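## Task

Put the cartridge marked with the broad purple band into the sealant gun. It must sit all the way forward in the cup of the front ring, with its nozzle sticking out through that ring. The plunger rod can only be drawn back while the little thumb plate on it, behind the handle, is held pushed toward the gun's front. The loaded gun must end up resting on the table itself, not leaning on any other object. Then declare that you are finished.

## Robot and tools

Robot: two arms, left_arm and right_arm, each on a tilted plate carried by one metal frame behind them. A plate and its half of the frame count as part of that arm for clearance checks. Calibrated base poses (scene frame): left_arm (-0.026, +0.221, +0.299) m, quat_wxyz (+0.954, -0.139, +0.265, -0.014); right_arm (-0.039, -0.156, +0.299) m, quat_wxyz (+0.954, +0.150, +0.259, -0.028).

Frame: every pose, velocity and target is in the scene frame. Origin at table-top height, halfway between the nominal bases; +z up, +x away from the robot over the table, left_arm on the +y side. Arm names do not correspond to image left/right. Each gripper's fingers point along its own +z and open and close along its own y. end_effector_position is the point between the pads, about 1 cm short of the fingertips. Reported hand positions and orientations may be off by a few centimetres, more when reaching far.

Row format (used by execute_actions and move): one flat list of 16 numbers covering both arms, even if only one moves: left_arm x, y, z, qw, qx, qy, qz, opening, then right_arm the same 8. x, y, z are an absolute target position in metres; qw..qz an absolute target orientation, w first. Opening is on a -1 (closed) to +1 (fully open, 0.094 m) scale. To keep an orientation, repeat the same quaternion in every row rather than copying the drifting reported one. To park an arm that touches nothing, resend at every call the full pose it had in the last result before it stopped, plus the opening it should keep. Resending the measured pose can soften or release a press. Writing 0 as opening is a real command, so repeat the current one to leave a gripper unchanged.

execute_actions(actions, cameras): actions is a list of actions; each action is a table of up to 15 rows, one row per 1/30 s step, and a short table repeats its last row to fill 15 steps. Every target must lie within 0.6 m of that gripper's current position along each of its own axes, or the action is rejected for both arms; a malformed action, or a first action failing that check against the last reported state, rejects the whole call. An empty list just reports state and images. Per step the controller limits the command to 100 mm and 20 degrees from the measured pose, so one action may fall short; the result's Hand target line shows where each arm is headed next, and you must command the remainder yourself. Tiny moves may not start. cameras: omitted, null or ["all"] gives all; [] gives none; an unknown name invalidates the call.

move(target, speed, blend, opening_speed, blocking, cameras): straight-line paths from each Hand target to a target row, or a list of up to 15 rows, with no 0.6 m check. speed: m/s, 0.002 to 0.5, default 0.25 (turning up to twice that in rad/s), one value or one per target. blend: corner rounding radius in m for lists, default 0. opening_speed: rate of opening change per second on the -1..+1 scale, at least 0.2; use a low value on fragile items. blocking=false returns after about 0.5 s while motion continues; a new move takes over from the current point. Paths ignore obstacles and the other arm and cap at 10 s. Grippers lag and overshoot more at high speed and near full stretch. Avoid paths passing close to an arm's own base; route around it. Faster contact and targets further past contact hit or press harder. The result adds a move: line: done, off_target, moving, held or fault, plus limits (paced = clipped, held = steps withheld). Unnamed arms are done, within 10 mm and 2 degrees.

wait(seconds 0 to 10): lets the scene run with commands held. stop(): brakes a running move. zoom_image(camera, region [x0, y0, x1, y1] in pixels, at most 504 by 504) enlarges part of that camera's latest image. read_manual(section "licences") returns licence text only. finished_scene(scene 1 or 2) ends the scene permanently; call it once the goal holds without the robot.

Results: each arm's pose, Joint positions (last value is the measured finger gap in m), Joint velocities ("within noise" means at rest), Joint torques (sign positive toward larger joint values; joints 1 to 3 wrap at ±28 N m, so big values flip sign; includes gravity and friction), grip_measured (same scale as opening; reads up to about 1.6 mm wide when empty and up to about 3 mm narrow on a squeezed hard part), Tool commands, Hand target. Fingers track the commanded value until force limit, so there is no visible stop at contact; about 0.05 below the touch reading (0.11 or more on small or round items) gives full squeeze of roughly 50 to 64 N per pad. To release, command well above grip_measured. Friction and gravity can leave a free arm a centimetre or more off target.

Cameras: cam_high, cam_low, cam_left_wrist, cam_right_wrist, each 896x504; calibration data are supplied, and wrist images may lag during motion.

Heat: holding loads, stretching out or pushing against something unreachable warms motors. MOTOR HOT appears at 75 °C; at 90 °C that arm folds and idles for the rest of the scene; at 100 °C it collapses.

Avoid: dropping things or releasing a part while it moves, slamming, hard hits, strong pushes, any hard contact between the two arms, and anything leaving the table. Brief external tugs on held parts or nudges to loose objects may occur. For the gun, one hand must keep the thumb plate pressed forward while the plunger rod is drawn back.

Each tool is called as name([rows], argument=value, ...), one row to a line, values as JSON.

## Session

Scene 1 done. Scene 2.

execute_actions(actions=[])

zoom_image(camera="cam_high", region=[200, 120, 700, 500])

zoom_image(camera="cam_low", region=[250, 220, 750, 450])

Scene clock: 0.00 s.
left_arm: end_effector_position=(+0.2888, -0.0559, +0.3190) grip_measured=+1.000 end_effector_quat_wxyz=(+0.000, +0.912, +0.408, +0.031) | right_arm: end_effector_position=(+0.6662, -0.2510, +0.3777) grip_measured=+1.000 end_effector_quat_wxyz=(+0.703, -0.103, +0.704, -0.003)
Joint positions: left_arm=[-1.061 2.035 1.639 -1.161 -0.67 1.215 0.094] | right_arm=[-0.06 1.887 1.479 0.875 -0.318 -0.41 0.094]
Joint velocities: within noise
Joint torques (N m): no reading
Motor temperatures (°C): left_arm=[30 31 28 26 26 28 27] | right_arm=[31 30 31 26 27 26 26]
Heat: left arm: 31 °C; right arm: 31 °C.
Hand target: left_arm +0.2866, -0.0579, +0.3219; +0.003, +0.914, +0.405, +0.029 | right_arm +0.6671, -0.2492, +0.3853; +0.707, -0.105, +0.699, -0.001
Tool commands: left_gripper/opening=+1.0 right_gripper/opening=+1.0
camera_calibration:
cam_left_wrist: T_world_to_cam=[[-0.745384, 0.665822, -0.0329266, 0.264502], [0.577226, 0.669333, 0.467764, -0.238977], [0.333486, 0.329658, -0.88324, 0.286633], [0, 0, 0, 1]] pos_world=[0.239511, -0.110647, 0.373659]
cam_right_wrist: T_world_to_cam=[[0.138849, -0.980217, 0.141051, -0.391892], [-0.417311, -0.18708, -0.889299, 0.604907], [0.898094, 0.0646166, -0.435031, -0.330608], [0, 0, 0, 1]] pos_world=[0.603765, -0.24961, 0.449395]

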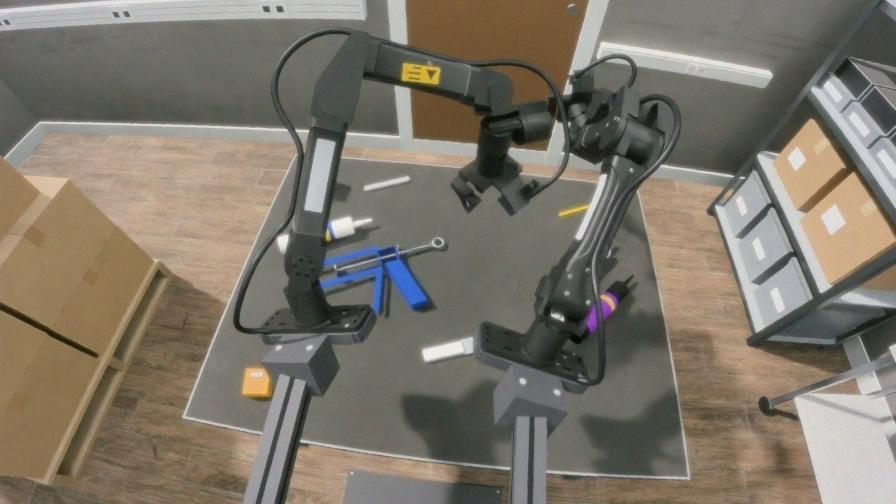

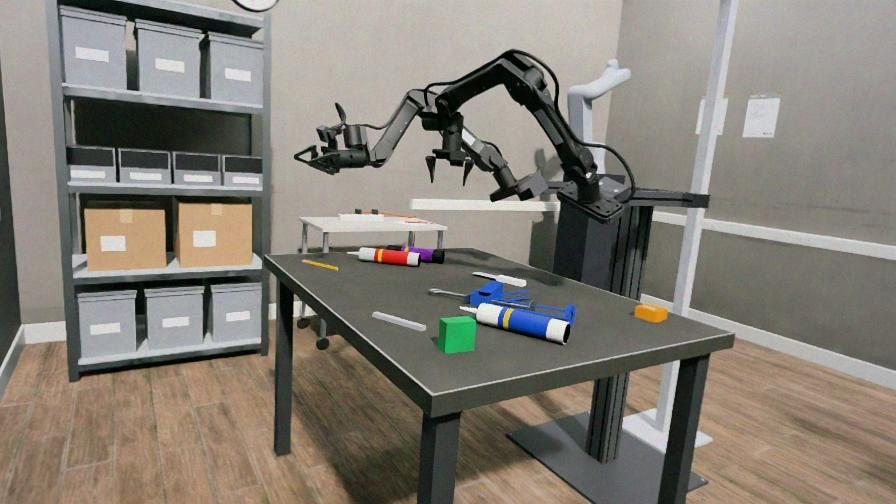

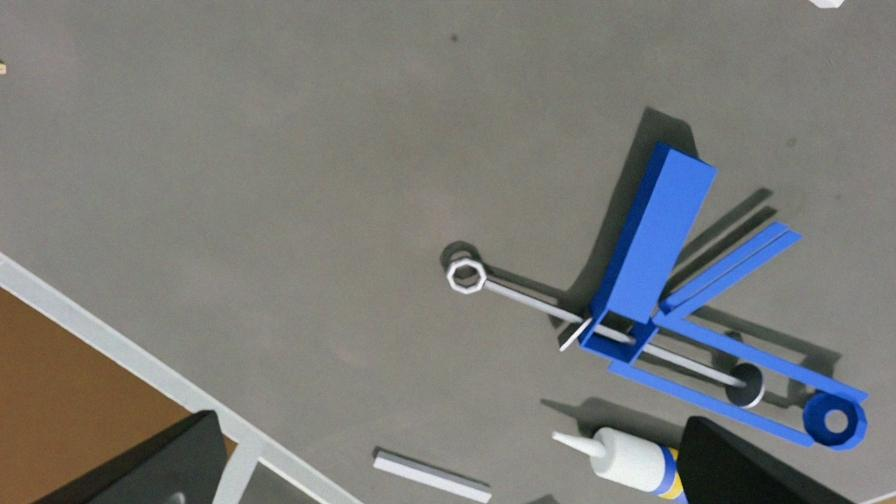

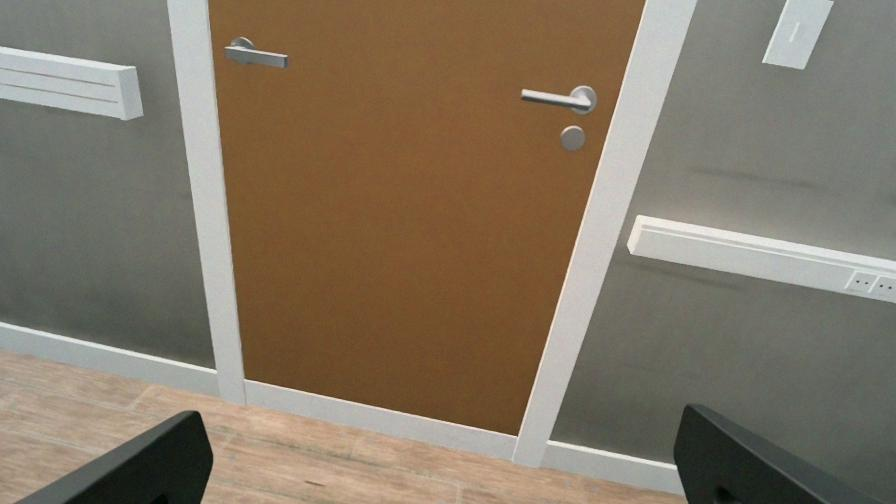

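Scaled by 1.008.

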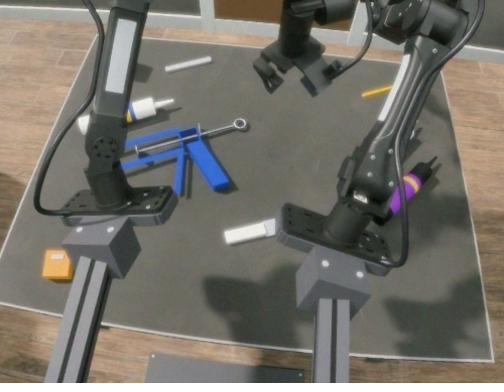

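Scaled by 1.008.

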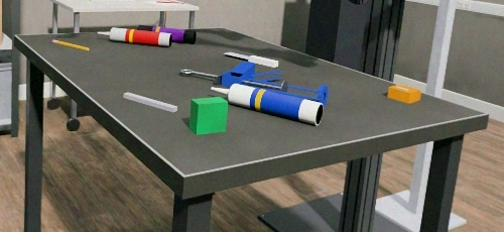

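move([
  [0.335,0.12,0.24,0,-0.2164,0.9763,0,0.3,0.50,-0.15,0.32,0,0.5195,0.8545,0,0.3],
], speed=0.4)

Scene clock: 36.50 s.
left_arm: end_effector_position=(+0.3322, +0.1185, +0.2355) grip_measured=+0.302 end_effector_quat_wxyz=(-0.009, -0.204, +0.979, +0.008) | right_arm: end_effector_position=(+0.4994, -0.1510, +0.3246) grip_measured=+0.303 end_effector_quat_wxyz=(+0.006, +0.518, +0.856, +0.004)
Joint positions: left_arm=[-0.516 1.632 1.137 -0.751 -0.507 -0.88 0.061] | right_arm=[0.342 2.043 2.369 -1.447 0.441 1.268 0.061]
Joint velocities: within noise
Joint torques (N m): left_arm=[-3.92 -9.8 3.47 0.64 0 -0.12] | right_arm=[4.03 -10.07 7.71 0.08 -0.02 0.05]
Motor temperatures (°C): left_arm=[31 33 28 26 26 28 27] | right_arm=[31 38 32 30 28 26 26]
Heat: left arm: 33 °C; right arm: 38 °C.
Hand target: left_arm +0.3349, +0.1200, +0.2399; +0.000, -0.216, +0.976, +0.000 | right_arm +0.4999, -0.1501, +0.3200; +0.001, +0.520, +0.854, +0.000
Off the commanded pose: left_arm 0.006 m, 2 deg | right_arm 0.005 m, 1 deg.
move: done
camera_calibration:
cam_left_wrist: T_world_to_cam=[[0.400846, -0.915737, -0.0273637, -0.0166392], [-0.822292, -0.37279, 0.429958, 0.255581], [-0.403929, -0.149846, -0.902434, 0.447127], [0, 0, 0, 1]] pos_world=[0.397439, 0.147041, 0.293159]
cam_right_wrist: T_world_to_cam=[[-0.889269, -0.457279, -0.0098456, 0.378152], [-0.418124, 0.804023, 0.422752, 0.230984], [-0.1854, 0.380057, -0.906192, 0.531322], [0, 0, 0, 1]] pos_world=[0.531365, -0.214728, 0.387554]

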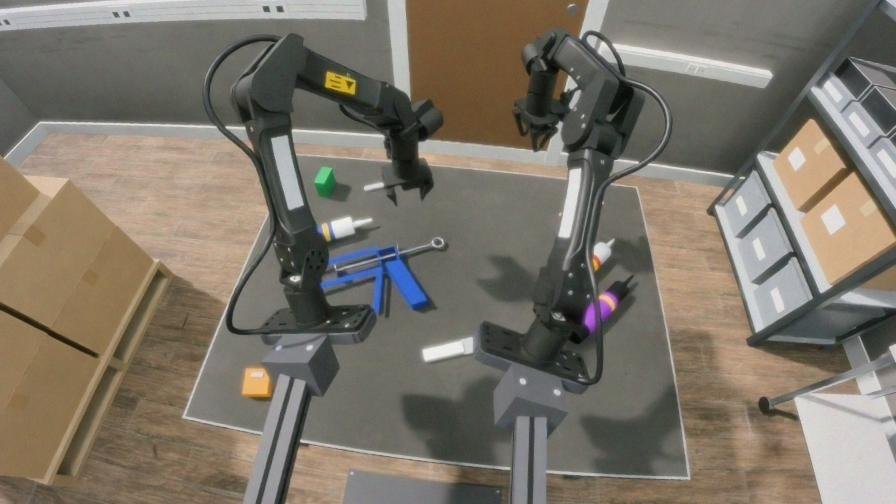

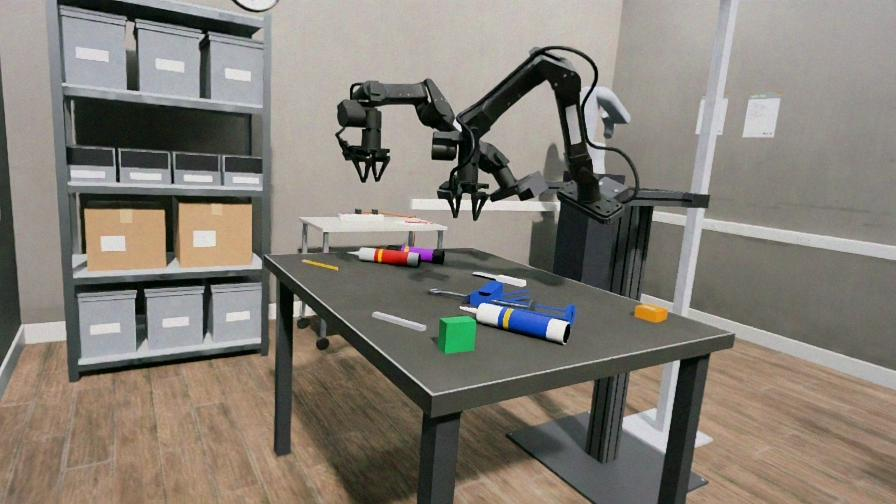

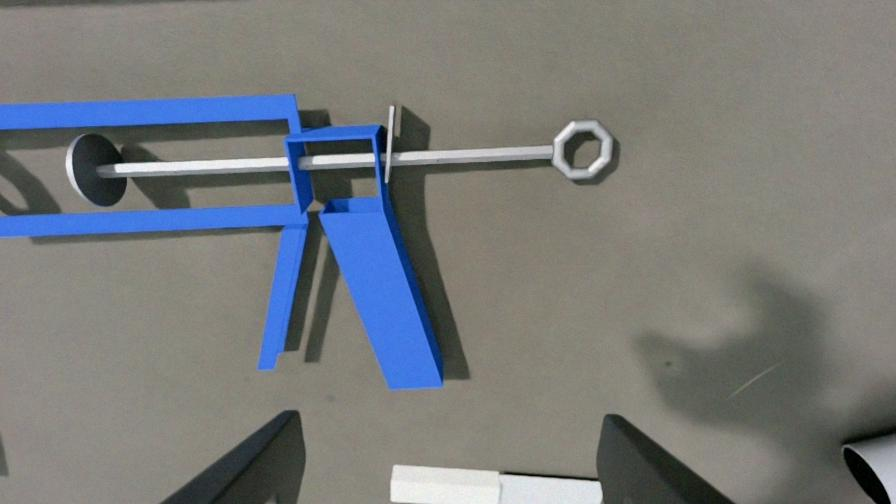

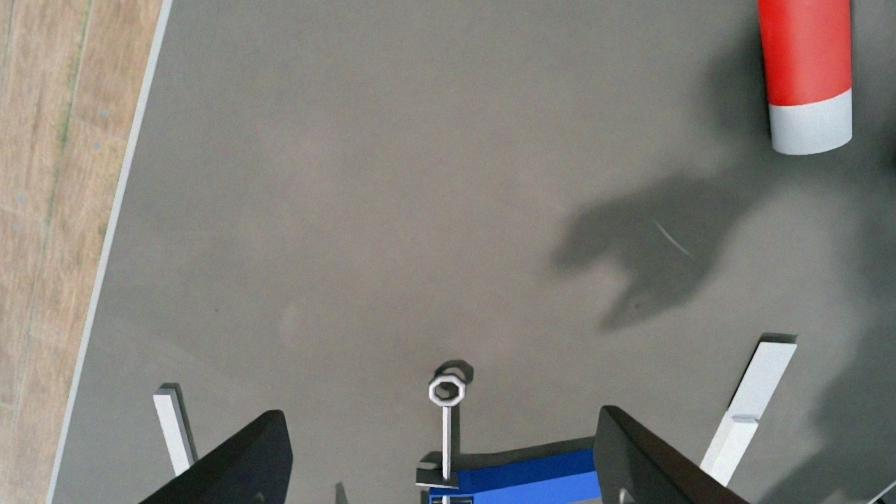

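move([
  [0.314,0.157,0.09,0,-0.2377,0.9713,0,-0.15,0.405,0.035,0.12,-0.2230,0.4902,0.8323,0.1313,0.1],
], speed=0.2)

Scene clock: 71.70 s.
left_arm: end_effector_position=(+0.3208, +0.1584, +0.0971) grip_measured=-0.149 end_effector_quat_wxyz=(+0.007, -0.244, +0.970, -0.002) | right_arm: end_effector_position=(+0.4084, +0.0238, +0.1203) grip_measured=+0.103 end_effector_quat_wxyz=(-0.217, +0.497, +0.831, +0.125)
Joint positions: left_arm=[-0.222 1.879 0.907 -0.101 -0.387 -0.643 0.04] | right_arm=[0.342 2.317 1.847 -0.82 -0.045 1.295 0.052]
Joint velocities: within noise
Joint torques (N m): left_arm=[-3.3 -6.56 1.61 0.76 0.02 0.09] | right_arm=[6.65 -10.73 3.92 0.03 -0.43 0.02]
Motor temperatures (°C): left_arm=[30 33 28 26 26 28 27] | right_arm=[31 36 32 28 28 26 26]
Heat: left arm: 33 °C; right arm: 36 °C.
Hand target: left_arm +0.3140, +0.1571, +0.0903; +0.000, -0.238, +0.971, +0.000 | right_arm +0.4048, +0.0348, +0.1201; -0.223, +0.490, +0.832, +0.131
Off the commanded pose: left_arm 0.010 m, 1 deg | right_arm 0.012 m, 1 deg.
move: off_target (right_arm)
camera_calibration:
cam_left_wrist: T_world_to_cam=[[0.474578, -0.880214, -0.0000008299, -0.0113146], [-0.804771, -0.433902, 0.405059, 0.327085], [-0.356539, -0.192231, -0.91429, 0.316368], [0, 0, 0, 1]] pos_world=[0.381396, 0.19278, 0.156763]
cam_right_wrist: T_world_to_cam=[[-0.882249, -0.470577, 0.0139188, 0.369743], [-0.264271, 0.519496, 0.812579, 0.0357993], [-0.389612, 0.713219, -0.582684, 0.299392], [0, 0, 0, 1]] pos_world=[0.452313, -0.058137, 0.140215]

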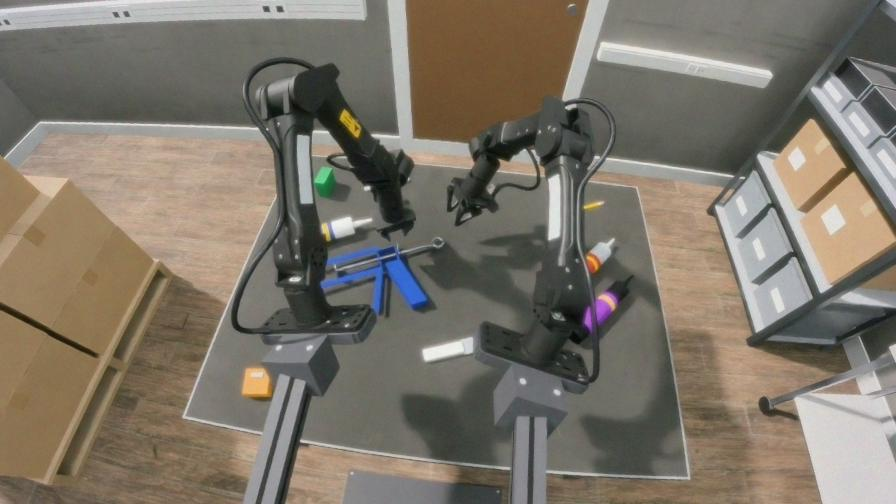

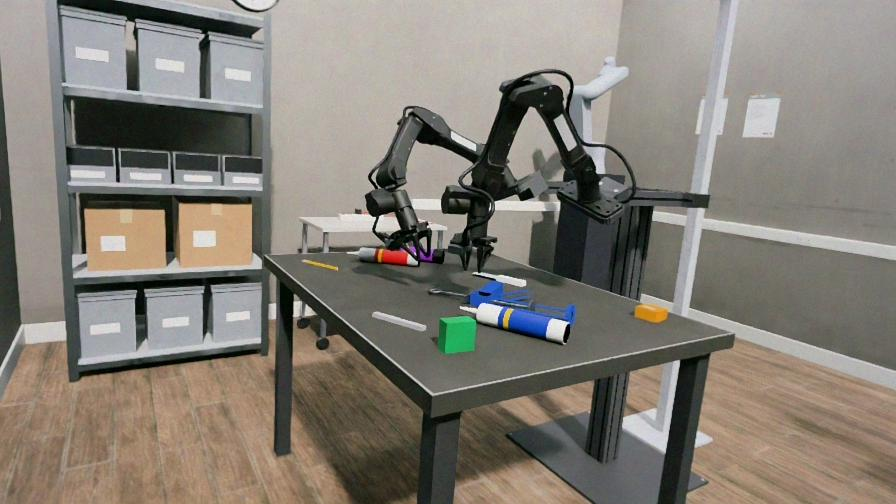

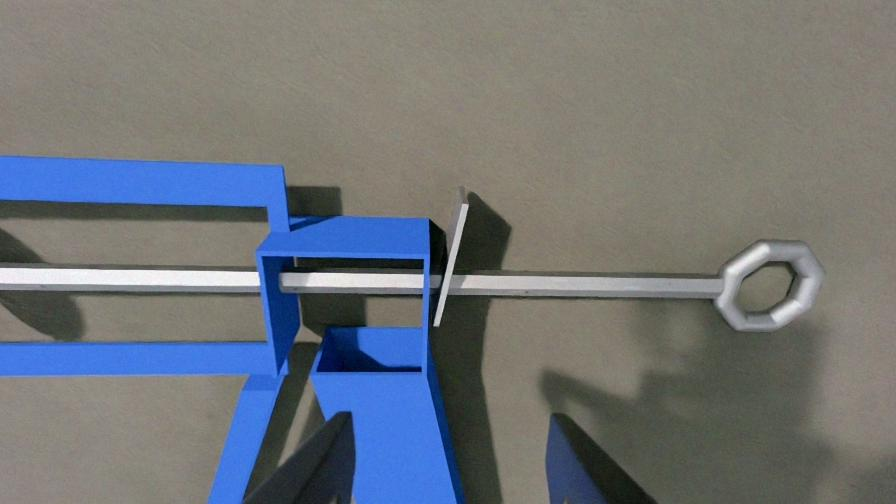

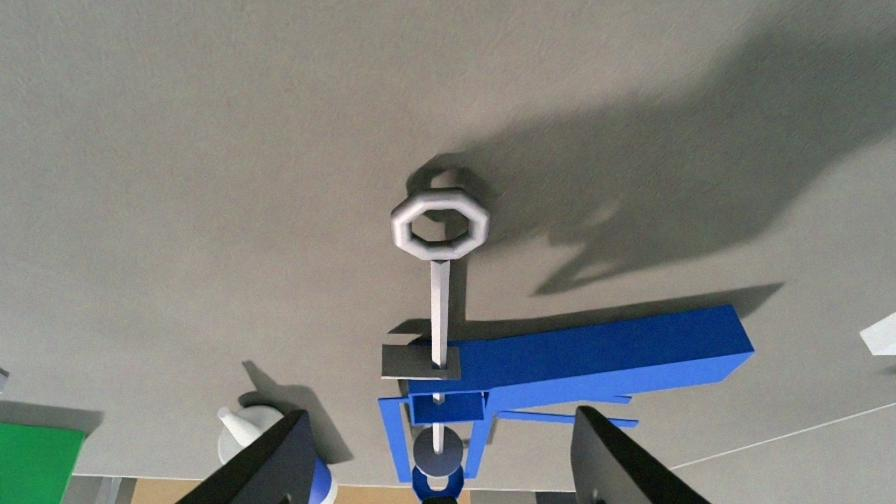

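move([
  [0.3155,0.1625,0.055,0,-0.2377,0.9713,0,-0.15,0.387,0.066,0.065,-0.2230,0.4902,0.8323,0.1313,0.05],
], speed=0.1, cameras=["cam_left_wrist","cam_right_wrist"])

Scene clock: 91.77 s.
left_arm: end_effector_position=(+0.3164, +0.1641, +0.0620) grip_measured=-0.149 end_effector_quat_wxyz=(+0.002, -0.241, +0.970, +0.000) | right_arm: end_effector_position=(+0.3884, +0.0513, +0.0641) grip_measured=+0.053 end_effector_quat_wxyz=(-0.220, +0.497, +0.830, +0.123)
Joint positions: left_arm=[-0.168 1.997 0.926 0.004 -0.362 -0.592 0.04] | right_arm=[0.35 2.464 1.847 -0.68 -0.046 1.304 0.049]
Joint velocities: within noise
Joint torques (N m): left_arm=[-3.14 -6.46 2.35 0.74 0 0.06] | right_arm=[7.61 -10.13 4.59 0.1 -0.4 0.07]
Motor temperatures (°C): left_arm=[30 32 28 27 26 28 27] | right_arm=[32 37 32 28 28 26 26]
Heat: left arm: 32 °C; right arm: 37 °C.
Hand target: left_arm +0.3153, +0.1626, +0.0552; +0.000, -0.238, +0.971, +0.000 | right_arm +0.3866, +0.0658, +0.0652; -0.223, +0.490, +0.832, +0.131
Off the commanded pose: left_arm 0.007 m, 0 deg | right_arm 0.015 m, 1 deg.
move: off_target (right_arm)
camera_calibration:
cam_left_wrist: T_world_to_cam=[[0.469438, -0.882938, -0.00696846, -0.00170282], [-0.802478, -0.429925, 0.413756, 0.338261], [-0.368317, -0.188641, -0.910361, 0.286613], [0, 0, 0, 1]] pos_world=[0.377811, 0.19799, 0.120952]
cam_right_wrist: T_world_to_cam=[[-0.881678, -0.471426, 0.0200381, 0.365286], [-0.258662, 0.518405, 0.815077, 0.0596005], [-0.394636, 0.713452, -0.579006, 0.24098], [0, 0, 0, 1]] pos_world=[0.43258, -0.0306194, 0.0836302]
Images, in order (width x height): cam_left_wrist 896x504, cam_right_wrist 896x504.

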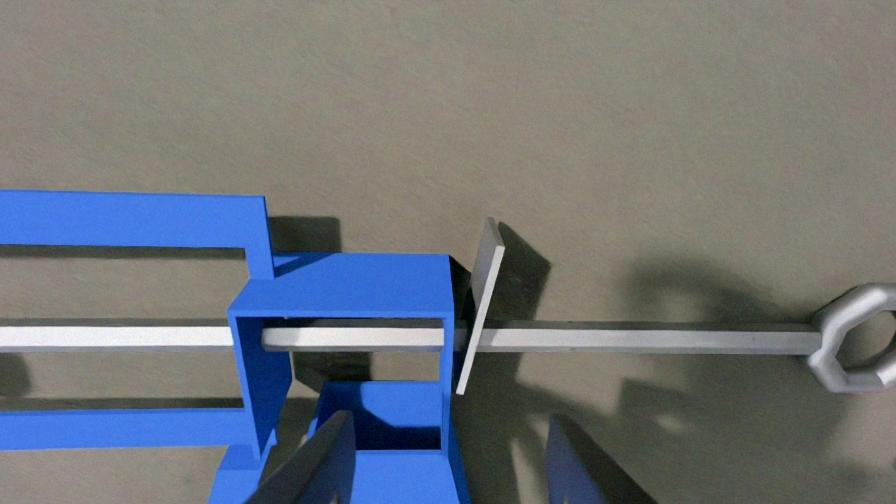

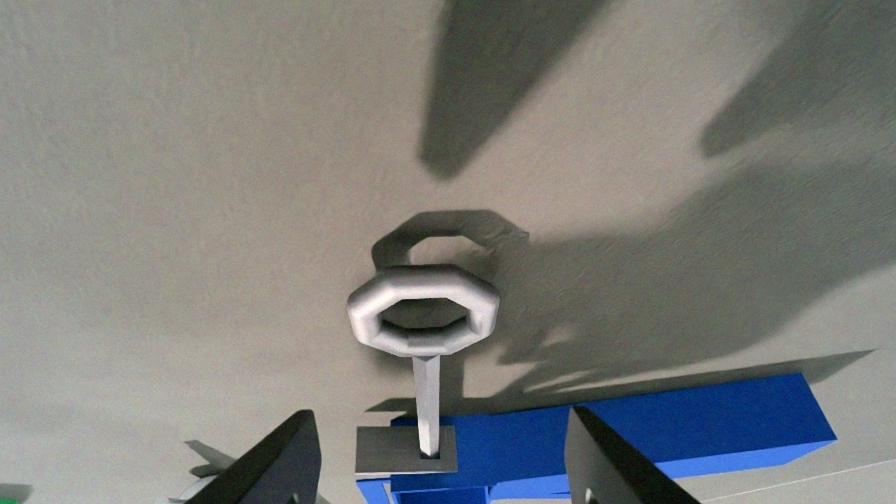

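move([
  [0.3185,0.163,0.024,0,-0.2377,0.9713,0,-0.15,0.3885,0.070,0.018,-0.2230,0.4902,0.8323,0.1313,0.05],
], speed=0.05, cameras=["cam_left_wrist","cam_right_wrist"])

Scene clock: 105.77 s.
left_arm: end_effector_position=(+0.3209, +0.1641, +0.0317) grip_measured=-0.149 end_effector_quat_wxyz=(+0.002, -0.241, +0.970, +0.000) | right_arm: end_effector_position=(+0.3906, +0.0672, +0.0259) grip_measured=+0.053 end_effector_quat_wxyz=(-0.219, +0.491, +0.833, +0.130)
Joint positions: left_arm=[-0.136 2.112 0.987 0.07 -0.346 -0.561 0.04] | right_arm=[0.342 2.61 1.976 -0.657 -0.054 1.282 0.049]
Joint velocities: within noise
Joint torques (N m): left_arm=[-3.28 -6.75 1.85 0.71 -0.04 0.07] | right_arm=[5.72 -9.57 5.03 0.03 -0.38 -0.04]
Motor temperatures (°C): left_arm=[30 32 28 27 26 28 27] | right_arm=[33 36 32 28 28 26 26]
Heat: left arm: 32 °C; right arm: 36 °C.
Hand target: left_arm +0.3183, +0.1630, +0.0243; +0.000, -0.238, +0.971, +0.000 | right_arm +0.3883, +0.0698, +0.0182; -0.223, +0.490, +0.832, +0.131
Off the commanded pose: left_arm 0.008 m, 1 deg | right_arm 0.009 m, 0 deg.
move: done
camera_calibration:
cam_left_wrist: T_world_to_cam=[[0.469398, -0.882968, -0.00568449, -0.0040255], [-0.803216, -0.429657, 0.412601, 0.354702], [-0.366756, -0.189108, -0.910894, 0.260282], [0, 0, 0, 1]] pos_world=[0.382252, 0.198067, 0.0907157]
cam_right_wrist: T_world_to_cam=[[-0.877764, -0.479055, 0.00601515, 0.374732], [-0.271243, 0.507265, 0.817991, 0.088666], [-0.394914, 0.716372, -0.575199, 0.208167], [0, 0, 0, 1]] pos_world=[0.435184, -0.0145846, 0.0449551]
Images, in order (width x height): cam_left_wrist 896x504, cam_right_wrist 896x504.

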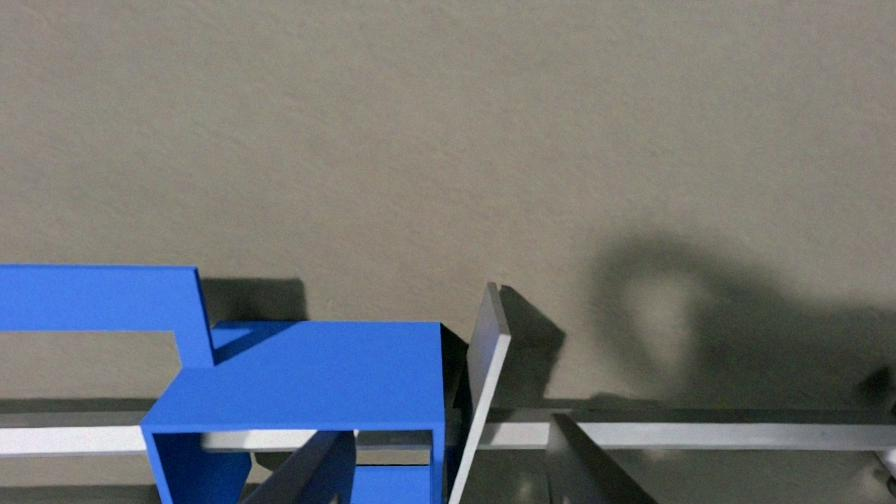

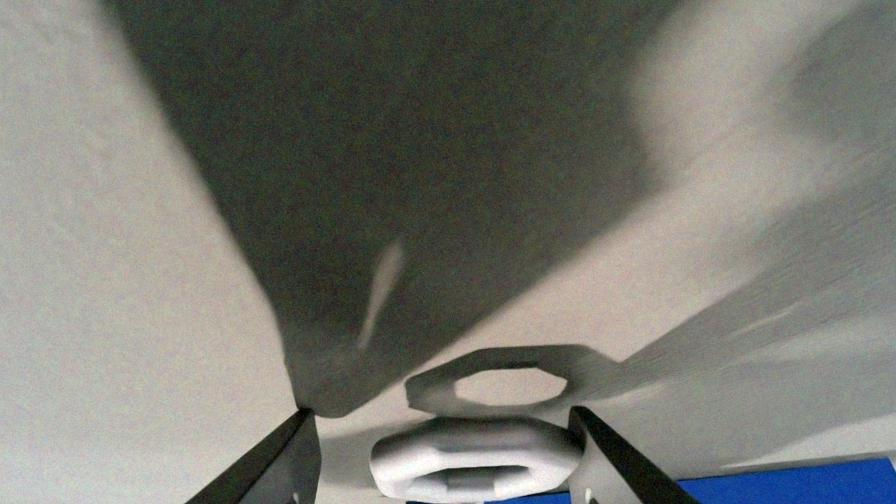

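move([
  [0.3185,0.163,0.024,0,-0.2377,0.9713,0,-0.15,0.3845,0.068,0.018,-0.2230,0.4902,0.8323,0.1313,0.05],
  [0.3185,0.163,0.024,0,-0.2377,0.9713,0,-0.95,0.3845,0.068,0.018,-0.2230,0.4902,0.8323,0.1313,-0.55],
], speed=0.05, opening_speed=0.5, cameras=["cam_left_wrist","cam_right_wrist"])

Scene clock: 117.80 s.
left_arm: end_effector_position=(+0.3209, +0.1651, +0.0315) grip_measured=-0.927 end_effector_quat_wxyz=(+0.003, -0.241, +0.971, +0.001) | right_arm: end_effector_position=(+0.3923, +0.0671, +0.0254) grip_measured=-0.259 end_effector_quat_wxyz=(-0.217, +0.492, +0.833, +0.132)
Joint positions: left_arm=[-0.135 2.112 0.987 0.07 -0.348 -0.559 0.003] | right_arm=[0.341 2.61 1.976 -0.65 -0.056 1.28 0.035]
Joint velocities: within noise
Joint torques (N m): left_arm=[-3.37 -6.69 1.91 0.73 0.06 0.08] | right_arm=[5.7 -10.65 1.98 0.16 -0.38 -0.06]
Motor temperatures (°C): left_arm=[30 33 28 27 26 28 27] | right_arm=[33 36 32 28 28 26 26]
Heat: left arm: 33 °C; right arm: 36 °C.
Hand target: left_arm +0.3183, +0.1631, +0.0243; +0.000, -0.238, +0.971, +0.000 | right_arm +0.3845, +0.0680, +0.0182; -0.223, +0.490, +0.832, +0.131
Off the commanded pose: left_arm 0.008 m, 1 deg | right_arm 0.011 m, 1 deg.
move: off_target (right_arm)
camera_calibration:
cam_left_wrist: T_world_to_cam=[[0.468216, -0.883572, -0.00861071, -0.00261521], [-0.803747, -0.429924, 0.411285, 0.355431], [-0.367102, -0.18565, -0.911466, 0.259902], [0, 0, 0, 1]] pos_world=[0.382312, 0.198749, 0.0906861]
cam_right_wrist: T_world_to_cam=[[-0.879103, -0.476631, -0.000547494, 0.376776], [-0.274758, 0.505827, 0.817708, 0.0909914], [-0.389468, 0.719, -0.575633, 0.20632], [0, 0, 0, 1]] pos_world=[0.436581, -0.0147868, 0.0445664]
Images, in order (width x height): cam_left_wrist 896x504, cam_right_wrist 896x504.

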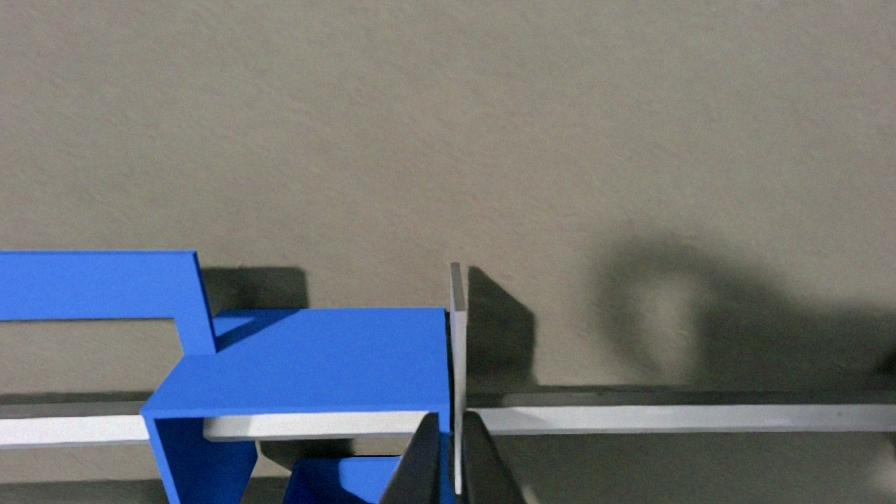

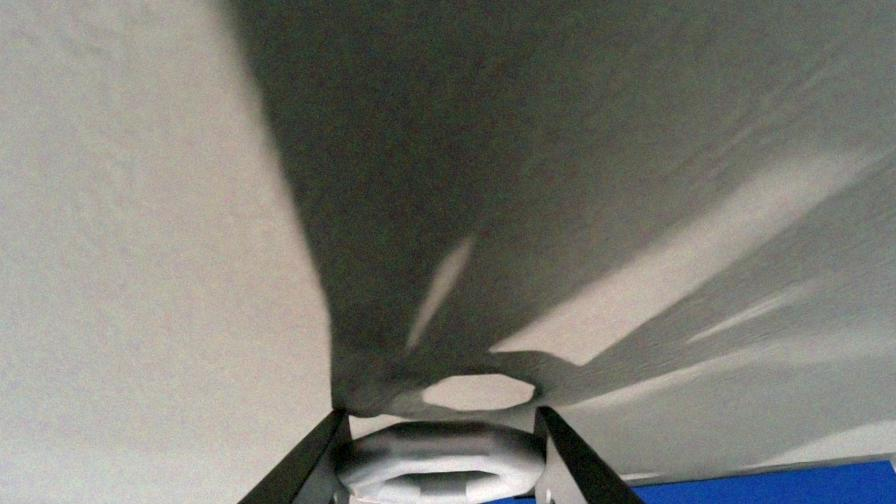

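move([
  [0.311,0.175,0.024,0,-0.2377,0.9713,0,-0.95,0.433,-0.0195,0.018,-0.2230,0.4902,0.8323,0.1313,-0.6],
], speed=0.04, cameras=["cam_left_wrist","cam_right_wrist"])

Scene clock: 127.03 s.
left_arm: end_effector_position=(+0.3286, +0.1477, +0.0319) grip_measured=-0.939 end_effector_quat_wxyz=(+0.014, -0.237, +0.970, -0.052) | right_arm: end_effector_position=(+0.4210, +0.0059, +0.0253) grip_measured=-0.260 end_effector_quat_wxyz=(-0.248, +0.488, +0.824, +0.149)
Joint positions: left_arm=[-0.135 2.112 0.968 0.146 -0.254 -0.534 0.003] | right_arm=[0.201 2.633 2.159 -0.851 -0.16 1.144 0.035]
Joint velocities: within noise
Joint torques (N m): left_arm=[-0.91 -8.53 -0.39 0.36 -0.64 0.08] | right_arm=[2.88 -11.95 7.09 -0.3 0.21 -0.31]
Motor temperatures (°C): left_arm=[30 33 28 27 26 28 27] | right_arm=[32 36 32 28 28 26 27]
Heat: left arm: 33 °C; right arm: 36 °C.
Hand target: left_arm +0.3109, +0.1738, +0.0249; -0.001, -0.237, +0.972, -0.001 | right_arm +0.4324, -0.0197, +0.0188; -0.222, +0.491, +0.832, +0.132
Off the commanded pose: left_arm 0.033 m, 6 deg | right_arm 0.029 m, 4 deg.
move: off_target (left_arm, right_arm)
camera_calibration:
cam_left_wrist: T_world_to_cam=[[0.458953, -0.882838, 0.0998013, -0.0221242], [-0.826779, -0.383262, 0.411761, 0.354653], [-0.325268, -0.271492, -0.90581, 0.258554], [0, 0, 0, 1]] pos_world=[0.387473, 0.186588, 0.090376]
cam_right_wrist: T_world_to_cam=[[-0.879687, -0.475549, 0.00208095, 0.373026], [-0.243469, 0.454126, 0.857025, 0.11614], [-0.408503, 0.753407, -0.51527, 0.267767], [0, 0, 0, 1]] pos_world=[0.465806, -0.0770874, 0.0376607]
Images, in order (width x height): cam_left_wrist 896x504, cam_right_wrist 896x504.

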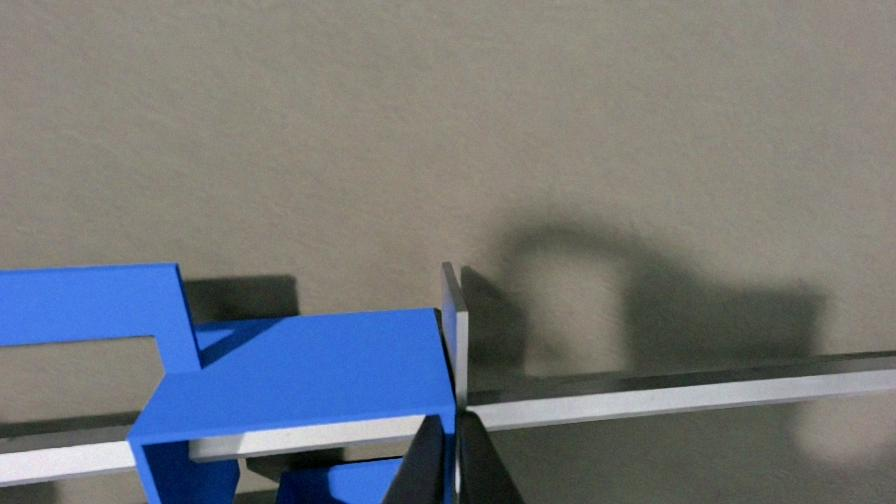

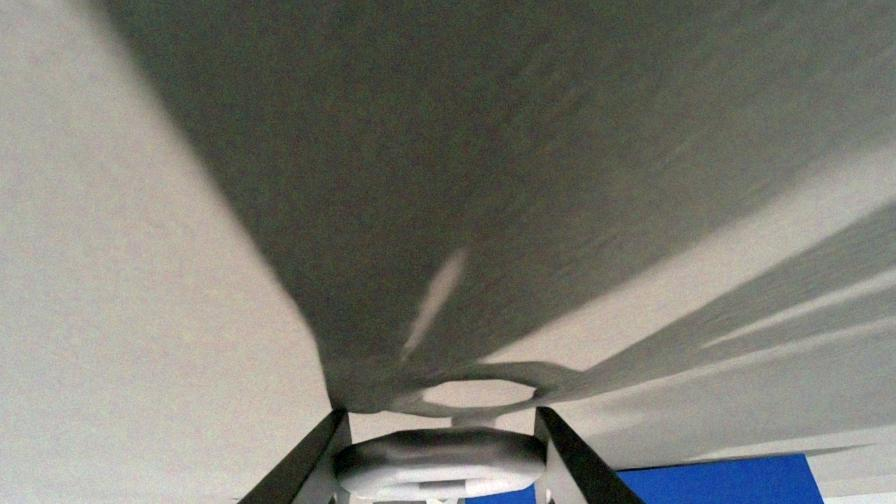

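move([
  [0.304,0.186,0.024,0,-0.2377,0.9713,0,-0.95,0.458,-0.065,0.018,-0.2230,0.4902,0.8323,0.1313,-0.6],
], speed=0.04, cameras=["cam_left_wrist","cam_right_wrist"])

Scene clock: 134.70 s.
left_arm: end_effector_position=(+0.3261, +0.1546, +0.0337) grip_measured=-0.939 end_effector_quat_wxyz=(+0.020, -0.238, +0.969, -0.061) | right_arm: end_effector_position=(+0.4443, -0.0317, +0.0266) grip_measured=-0.260 end_effector_quat_wxyz=(-0.254, +0.481, +0.825, +0.153)
Joint positions: left_arm=[-0.111 2.091 0.929 0.185 -0.225 -0.512 0.003] | right_arm=[0.129 2.716 2.416 -1.049 -0.189 1.059 0.035]
Joint velocities: within noise
Joint torques (N m): left_arm=[-0.24 -8.16 -0.59 0.36 -0.75 0.17] | right_arm=[1.77 -12.6 7.97 -0.32 0.29 -0.21]
Motor temperatures (°C): left_arm=[30 34 28 26 26 28 28] | right_arm=[32 38 32 28 28 26 28]
Heat: left arm: 34 °C; right arm: 38 °C.
Hand target: left_arm +0.3041, +0.1844, +0.0255; +0.000, -0.237, +0.972, -0.002 | right_arm +0.4568, -0.0652, +0.0192; -0.222, +0.491, +0.832, +0.132
Off the commanded pose: left_arm 0.040 m, 7 deg | right_arm 0.037 m, 5 deg.
move: off_target (left_arm, right_arm)
camera_calibration:
cam_left_wrist: T_world_to_cam=[[0.459622, -0.879879, 0.120671, -0.0164221], [-0.831933, -0.378995, 0.405277, 0.355653], [-0.310861, -0.286665, -0.906195, 0.258951], [0, 0, 0, 1]] pos_world=[0.383926, 0.194573, 0.0925034]
cam_right_wrist: T_world_to_cam=[[-0.873518, -0.486788, -0.00192941, 0.372591], [-0.24604, 0.438079, 0.86461, 0.138152], [-0.420037, 0.755727, -0.502439, 0.311155], [0, 0, 0, 1]] pos_world=[0.490153, -0.114296, 0.0376075]
Images, in order (width x height): cam_left_wrist 896x504, cam_right_wrist 896x504.

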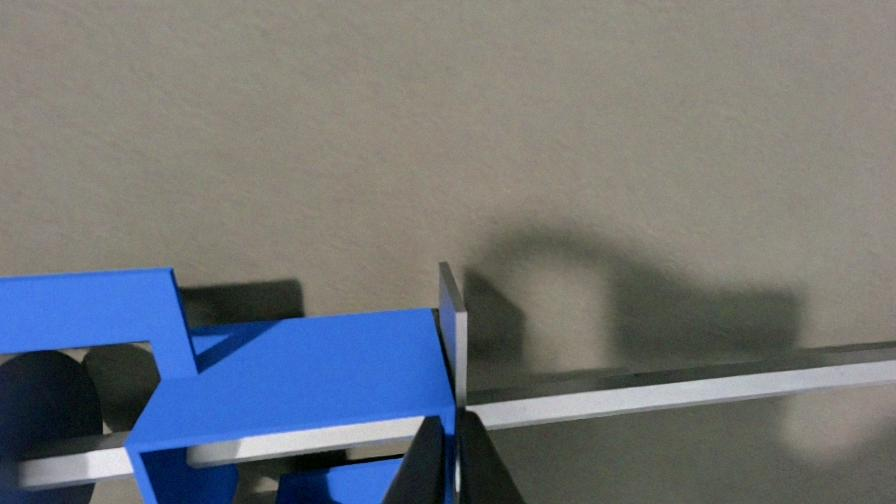

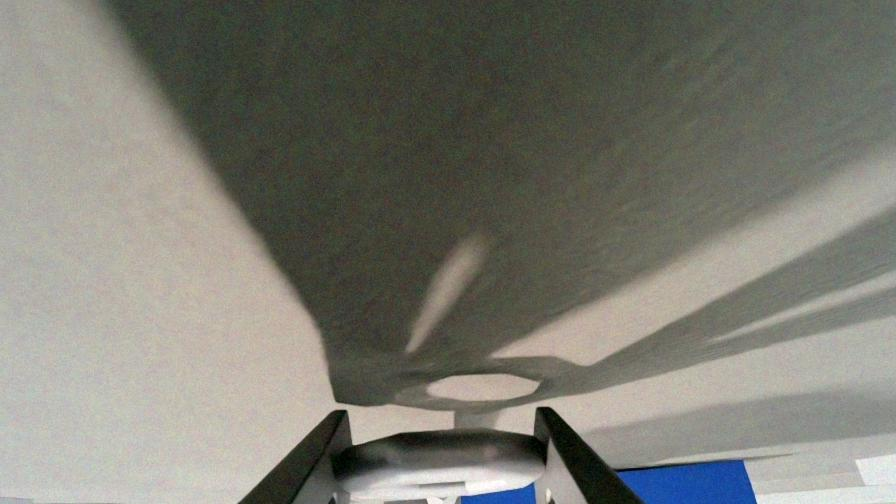

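move([
  [0.304,0.188,0.022,0,-0.2377,0.9713,0,-0.95,0.478,-0.102,0.017,-0.2230,0.4902,0.8323,0.1313,-0.6],
], speed=0.04, cameras=["cam_left_wrist","cam_right_wrist"])

Scene clock: 139.50 s.
left_arm: end_effector_position=(+0.3296, +0.1535, +0.0349) grip_measured=-0.939 end_effector_quat_wxyz=(+0.025, -0.235, +0.969, -0.068) | right_arm: end_effector_position=(+0.4602, -0.0602, +0.0290) grip_measured=-0.260 end_effector_quat_wxyz=(-0.259, +0.480, +0.822, +0.161)
Joint positions: left_arm=[-0.108 2.087 0.928 0.195 -0.212 -0.503 0.003] | right_arm=[0.075 2.866 2.786 -1.281 -0.221 1.003 0.035]
Joint velocities: within noise
Joint torques (N m): left_arm=[0.1 -7.57 -0.61 0.33 -0.8 0.14] | right_arm=[0.91 -12.94 8.77 -0.13 0.5 -0.23]
Motor temperatures (°C): left_arm=[30 34 28 26 27 28 28] | right_arm=[32 38 32 28 28 26 28]
Heat: left arm: 34 °C; right arm: 38 °C.
Hand target: left_arm +0.3039, +0.1862, +0.0241; +0.000, -0.236, +0.972, -0.002 | right_arm +0.4756, -0.1024, +0.0194; -0.212, +0.495, +0.831, +0.136
Off the commanded pose: left_arm 0.045 m, 8 deg | right_arm 0.047 m, 6 deg.
move: off_target (left_arm, right_arm)
camera_calibration:
cam_left_wrist: T_world_to_cam=[[0.454593, -0.880127, 0.136824, -0.0180112], [-0.838508, -0.371065, 0.399018, 0.358857], [-0.300416, -0.296119, -0.906677, 0.258794], [0, 0, 0, 1]] pos_world=[0.386838, 0.193941, 0.0939163]
cam_right_wrist: T_world_to_cam=[[-0.875264, -0.483558, -0.00920548, 0.373877], [-0.242078, 0.421538, 0.873902, 0.149405], [-0.418701, 0.767123, -0.486016, 0.340149], [0, 0, 0, 1]] pos_world=[0.50583, -0.143125, 0.0381941]
Images, in order (width x height): cam_left_wrist 896x504, cam_right_wrist 896x504.

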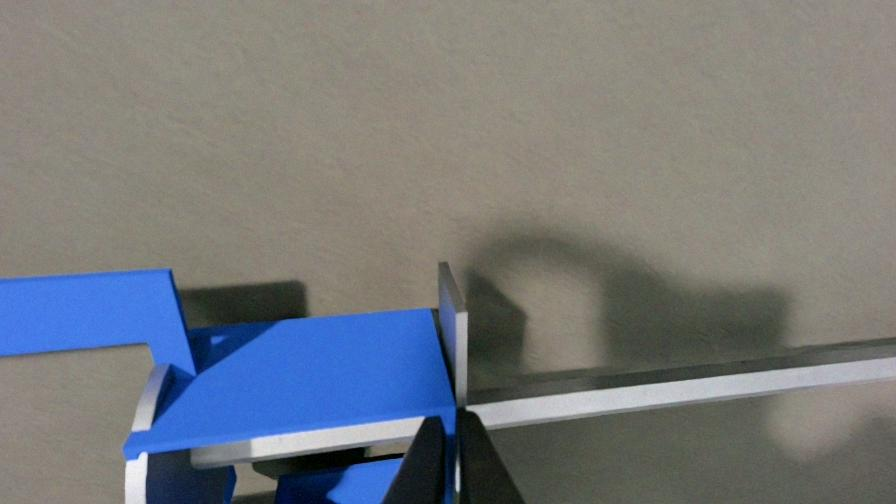

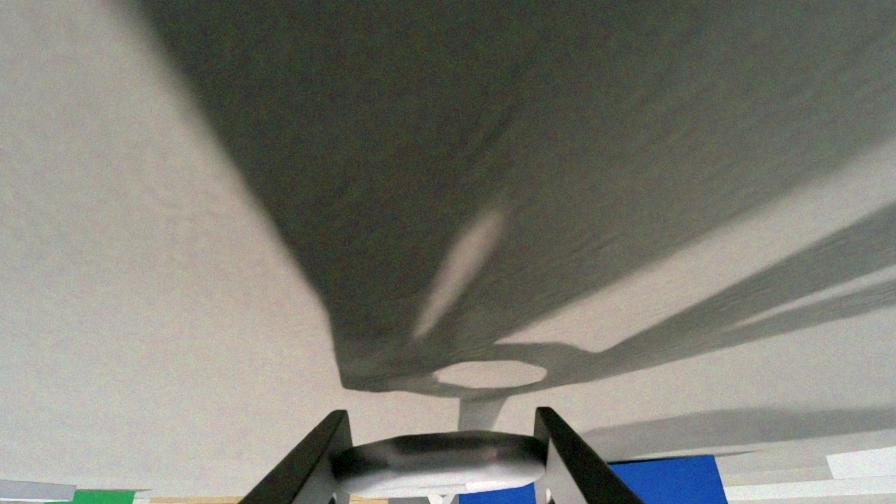

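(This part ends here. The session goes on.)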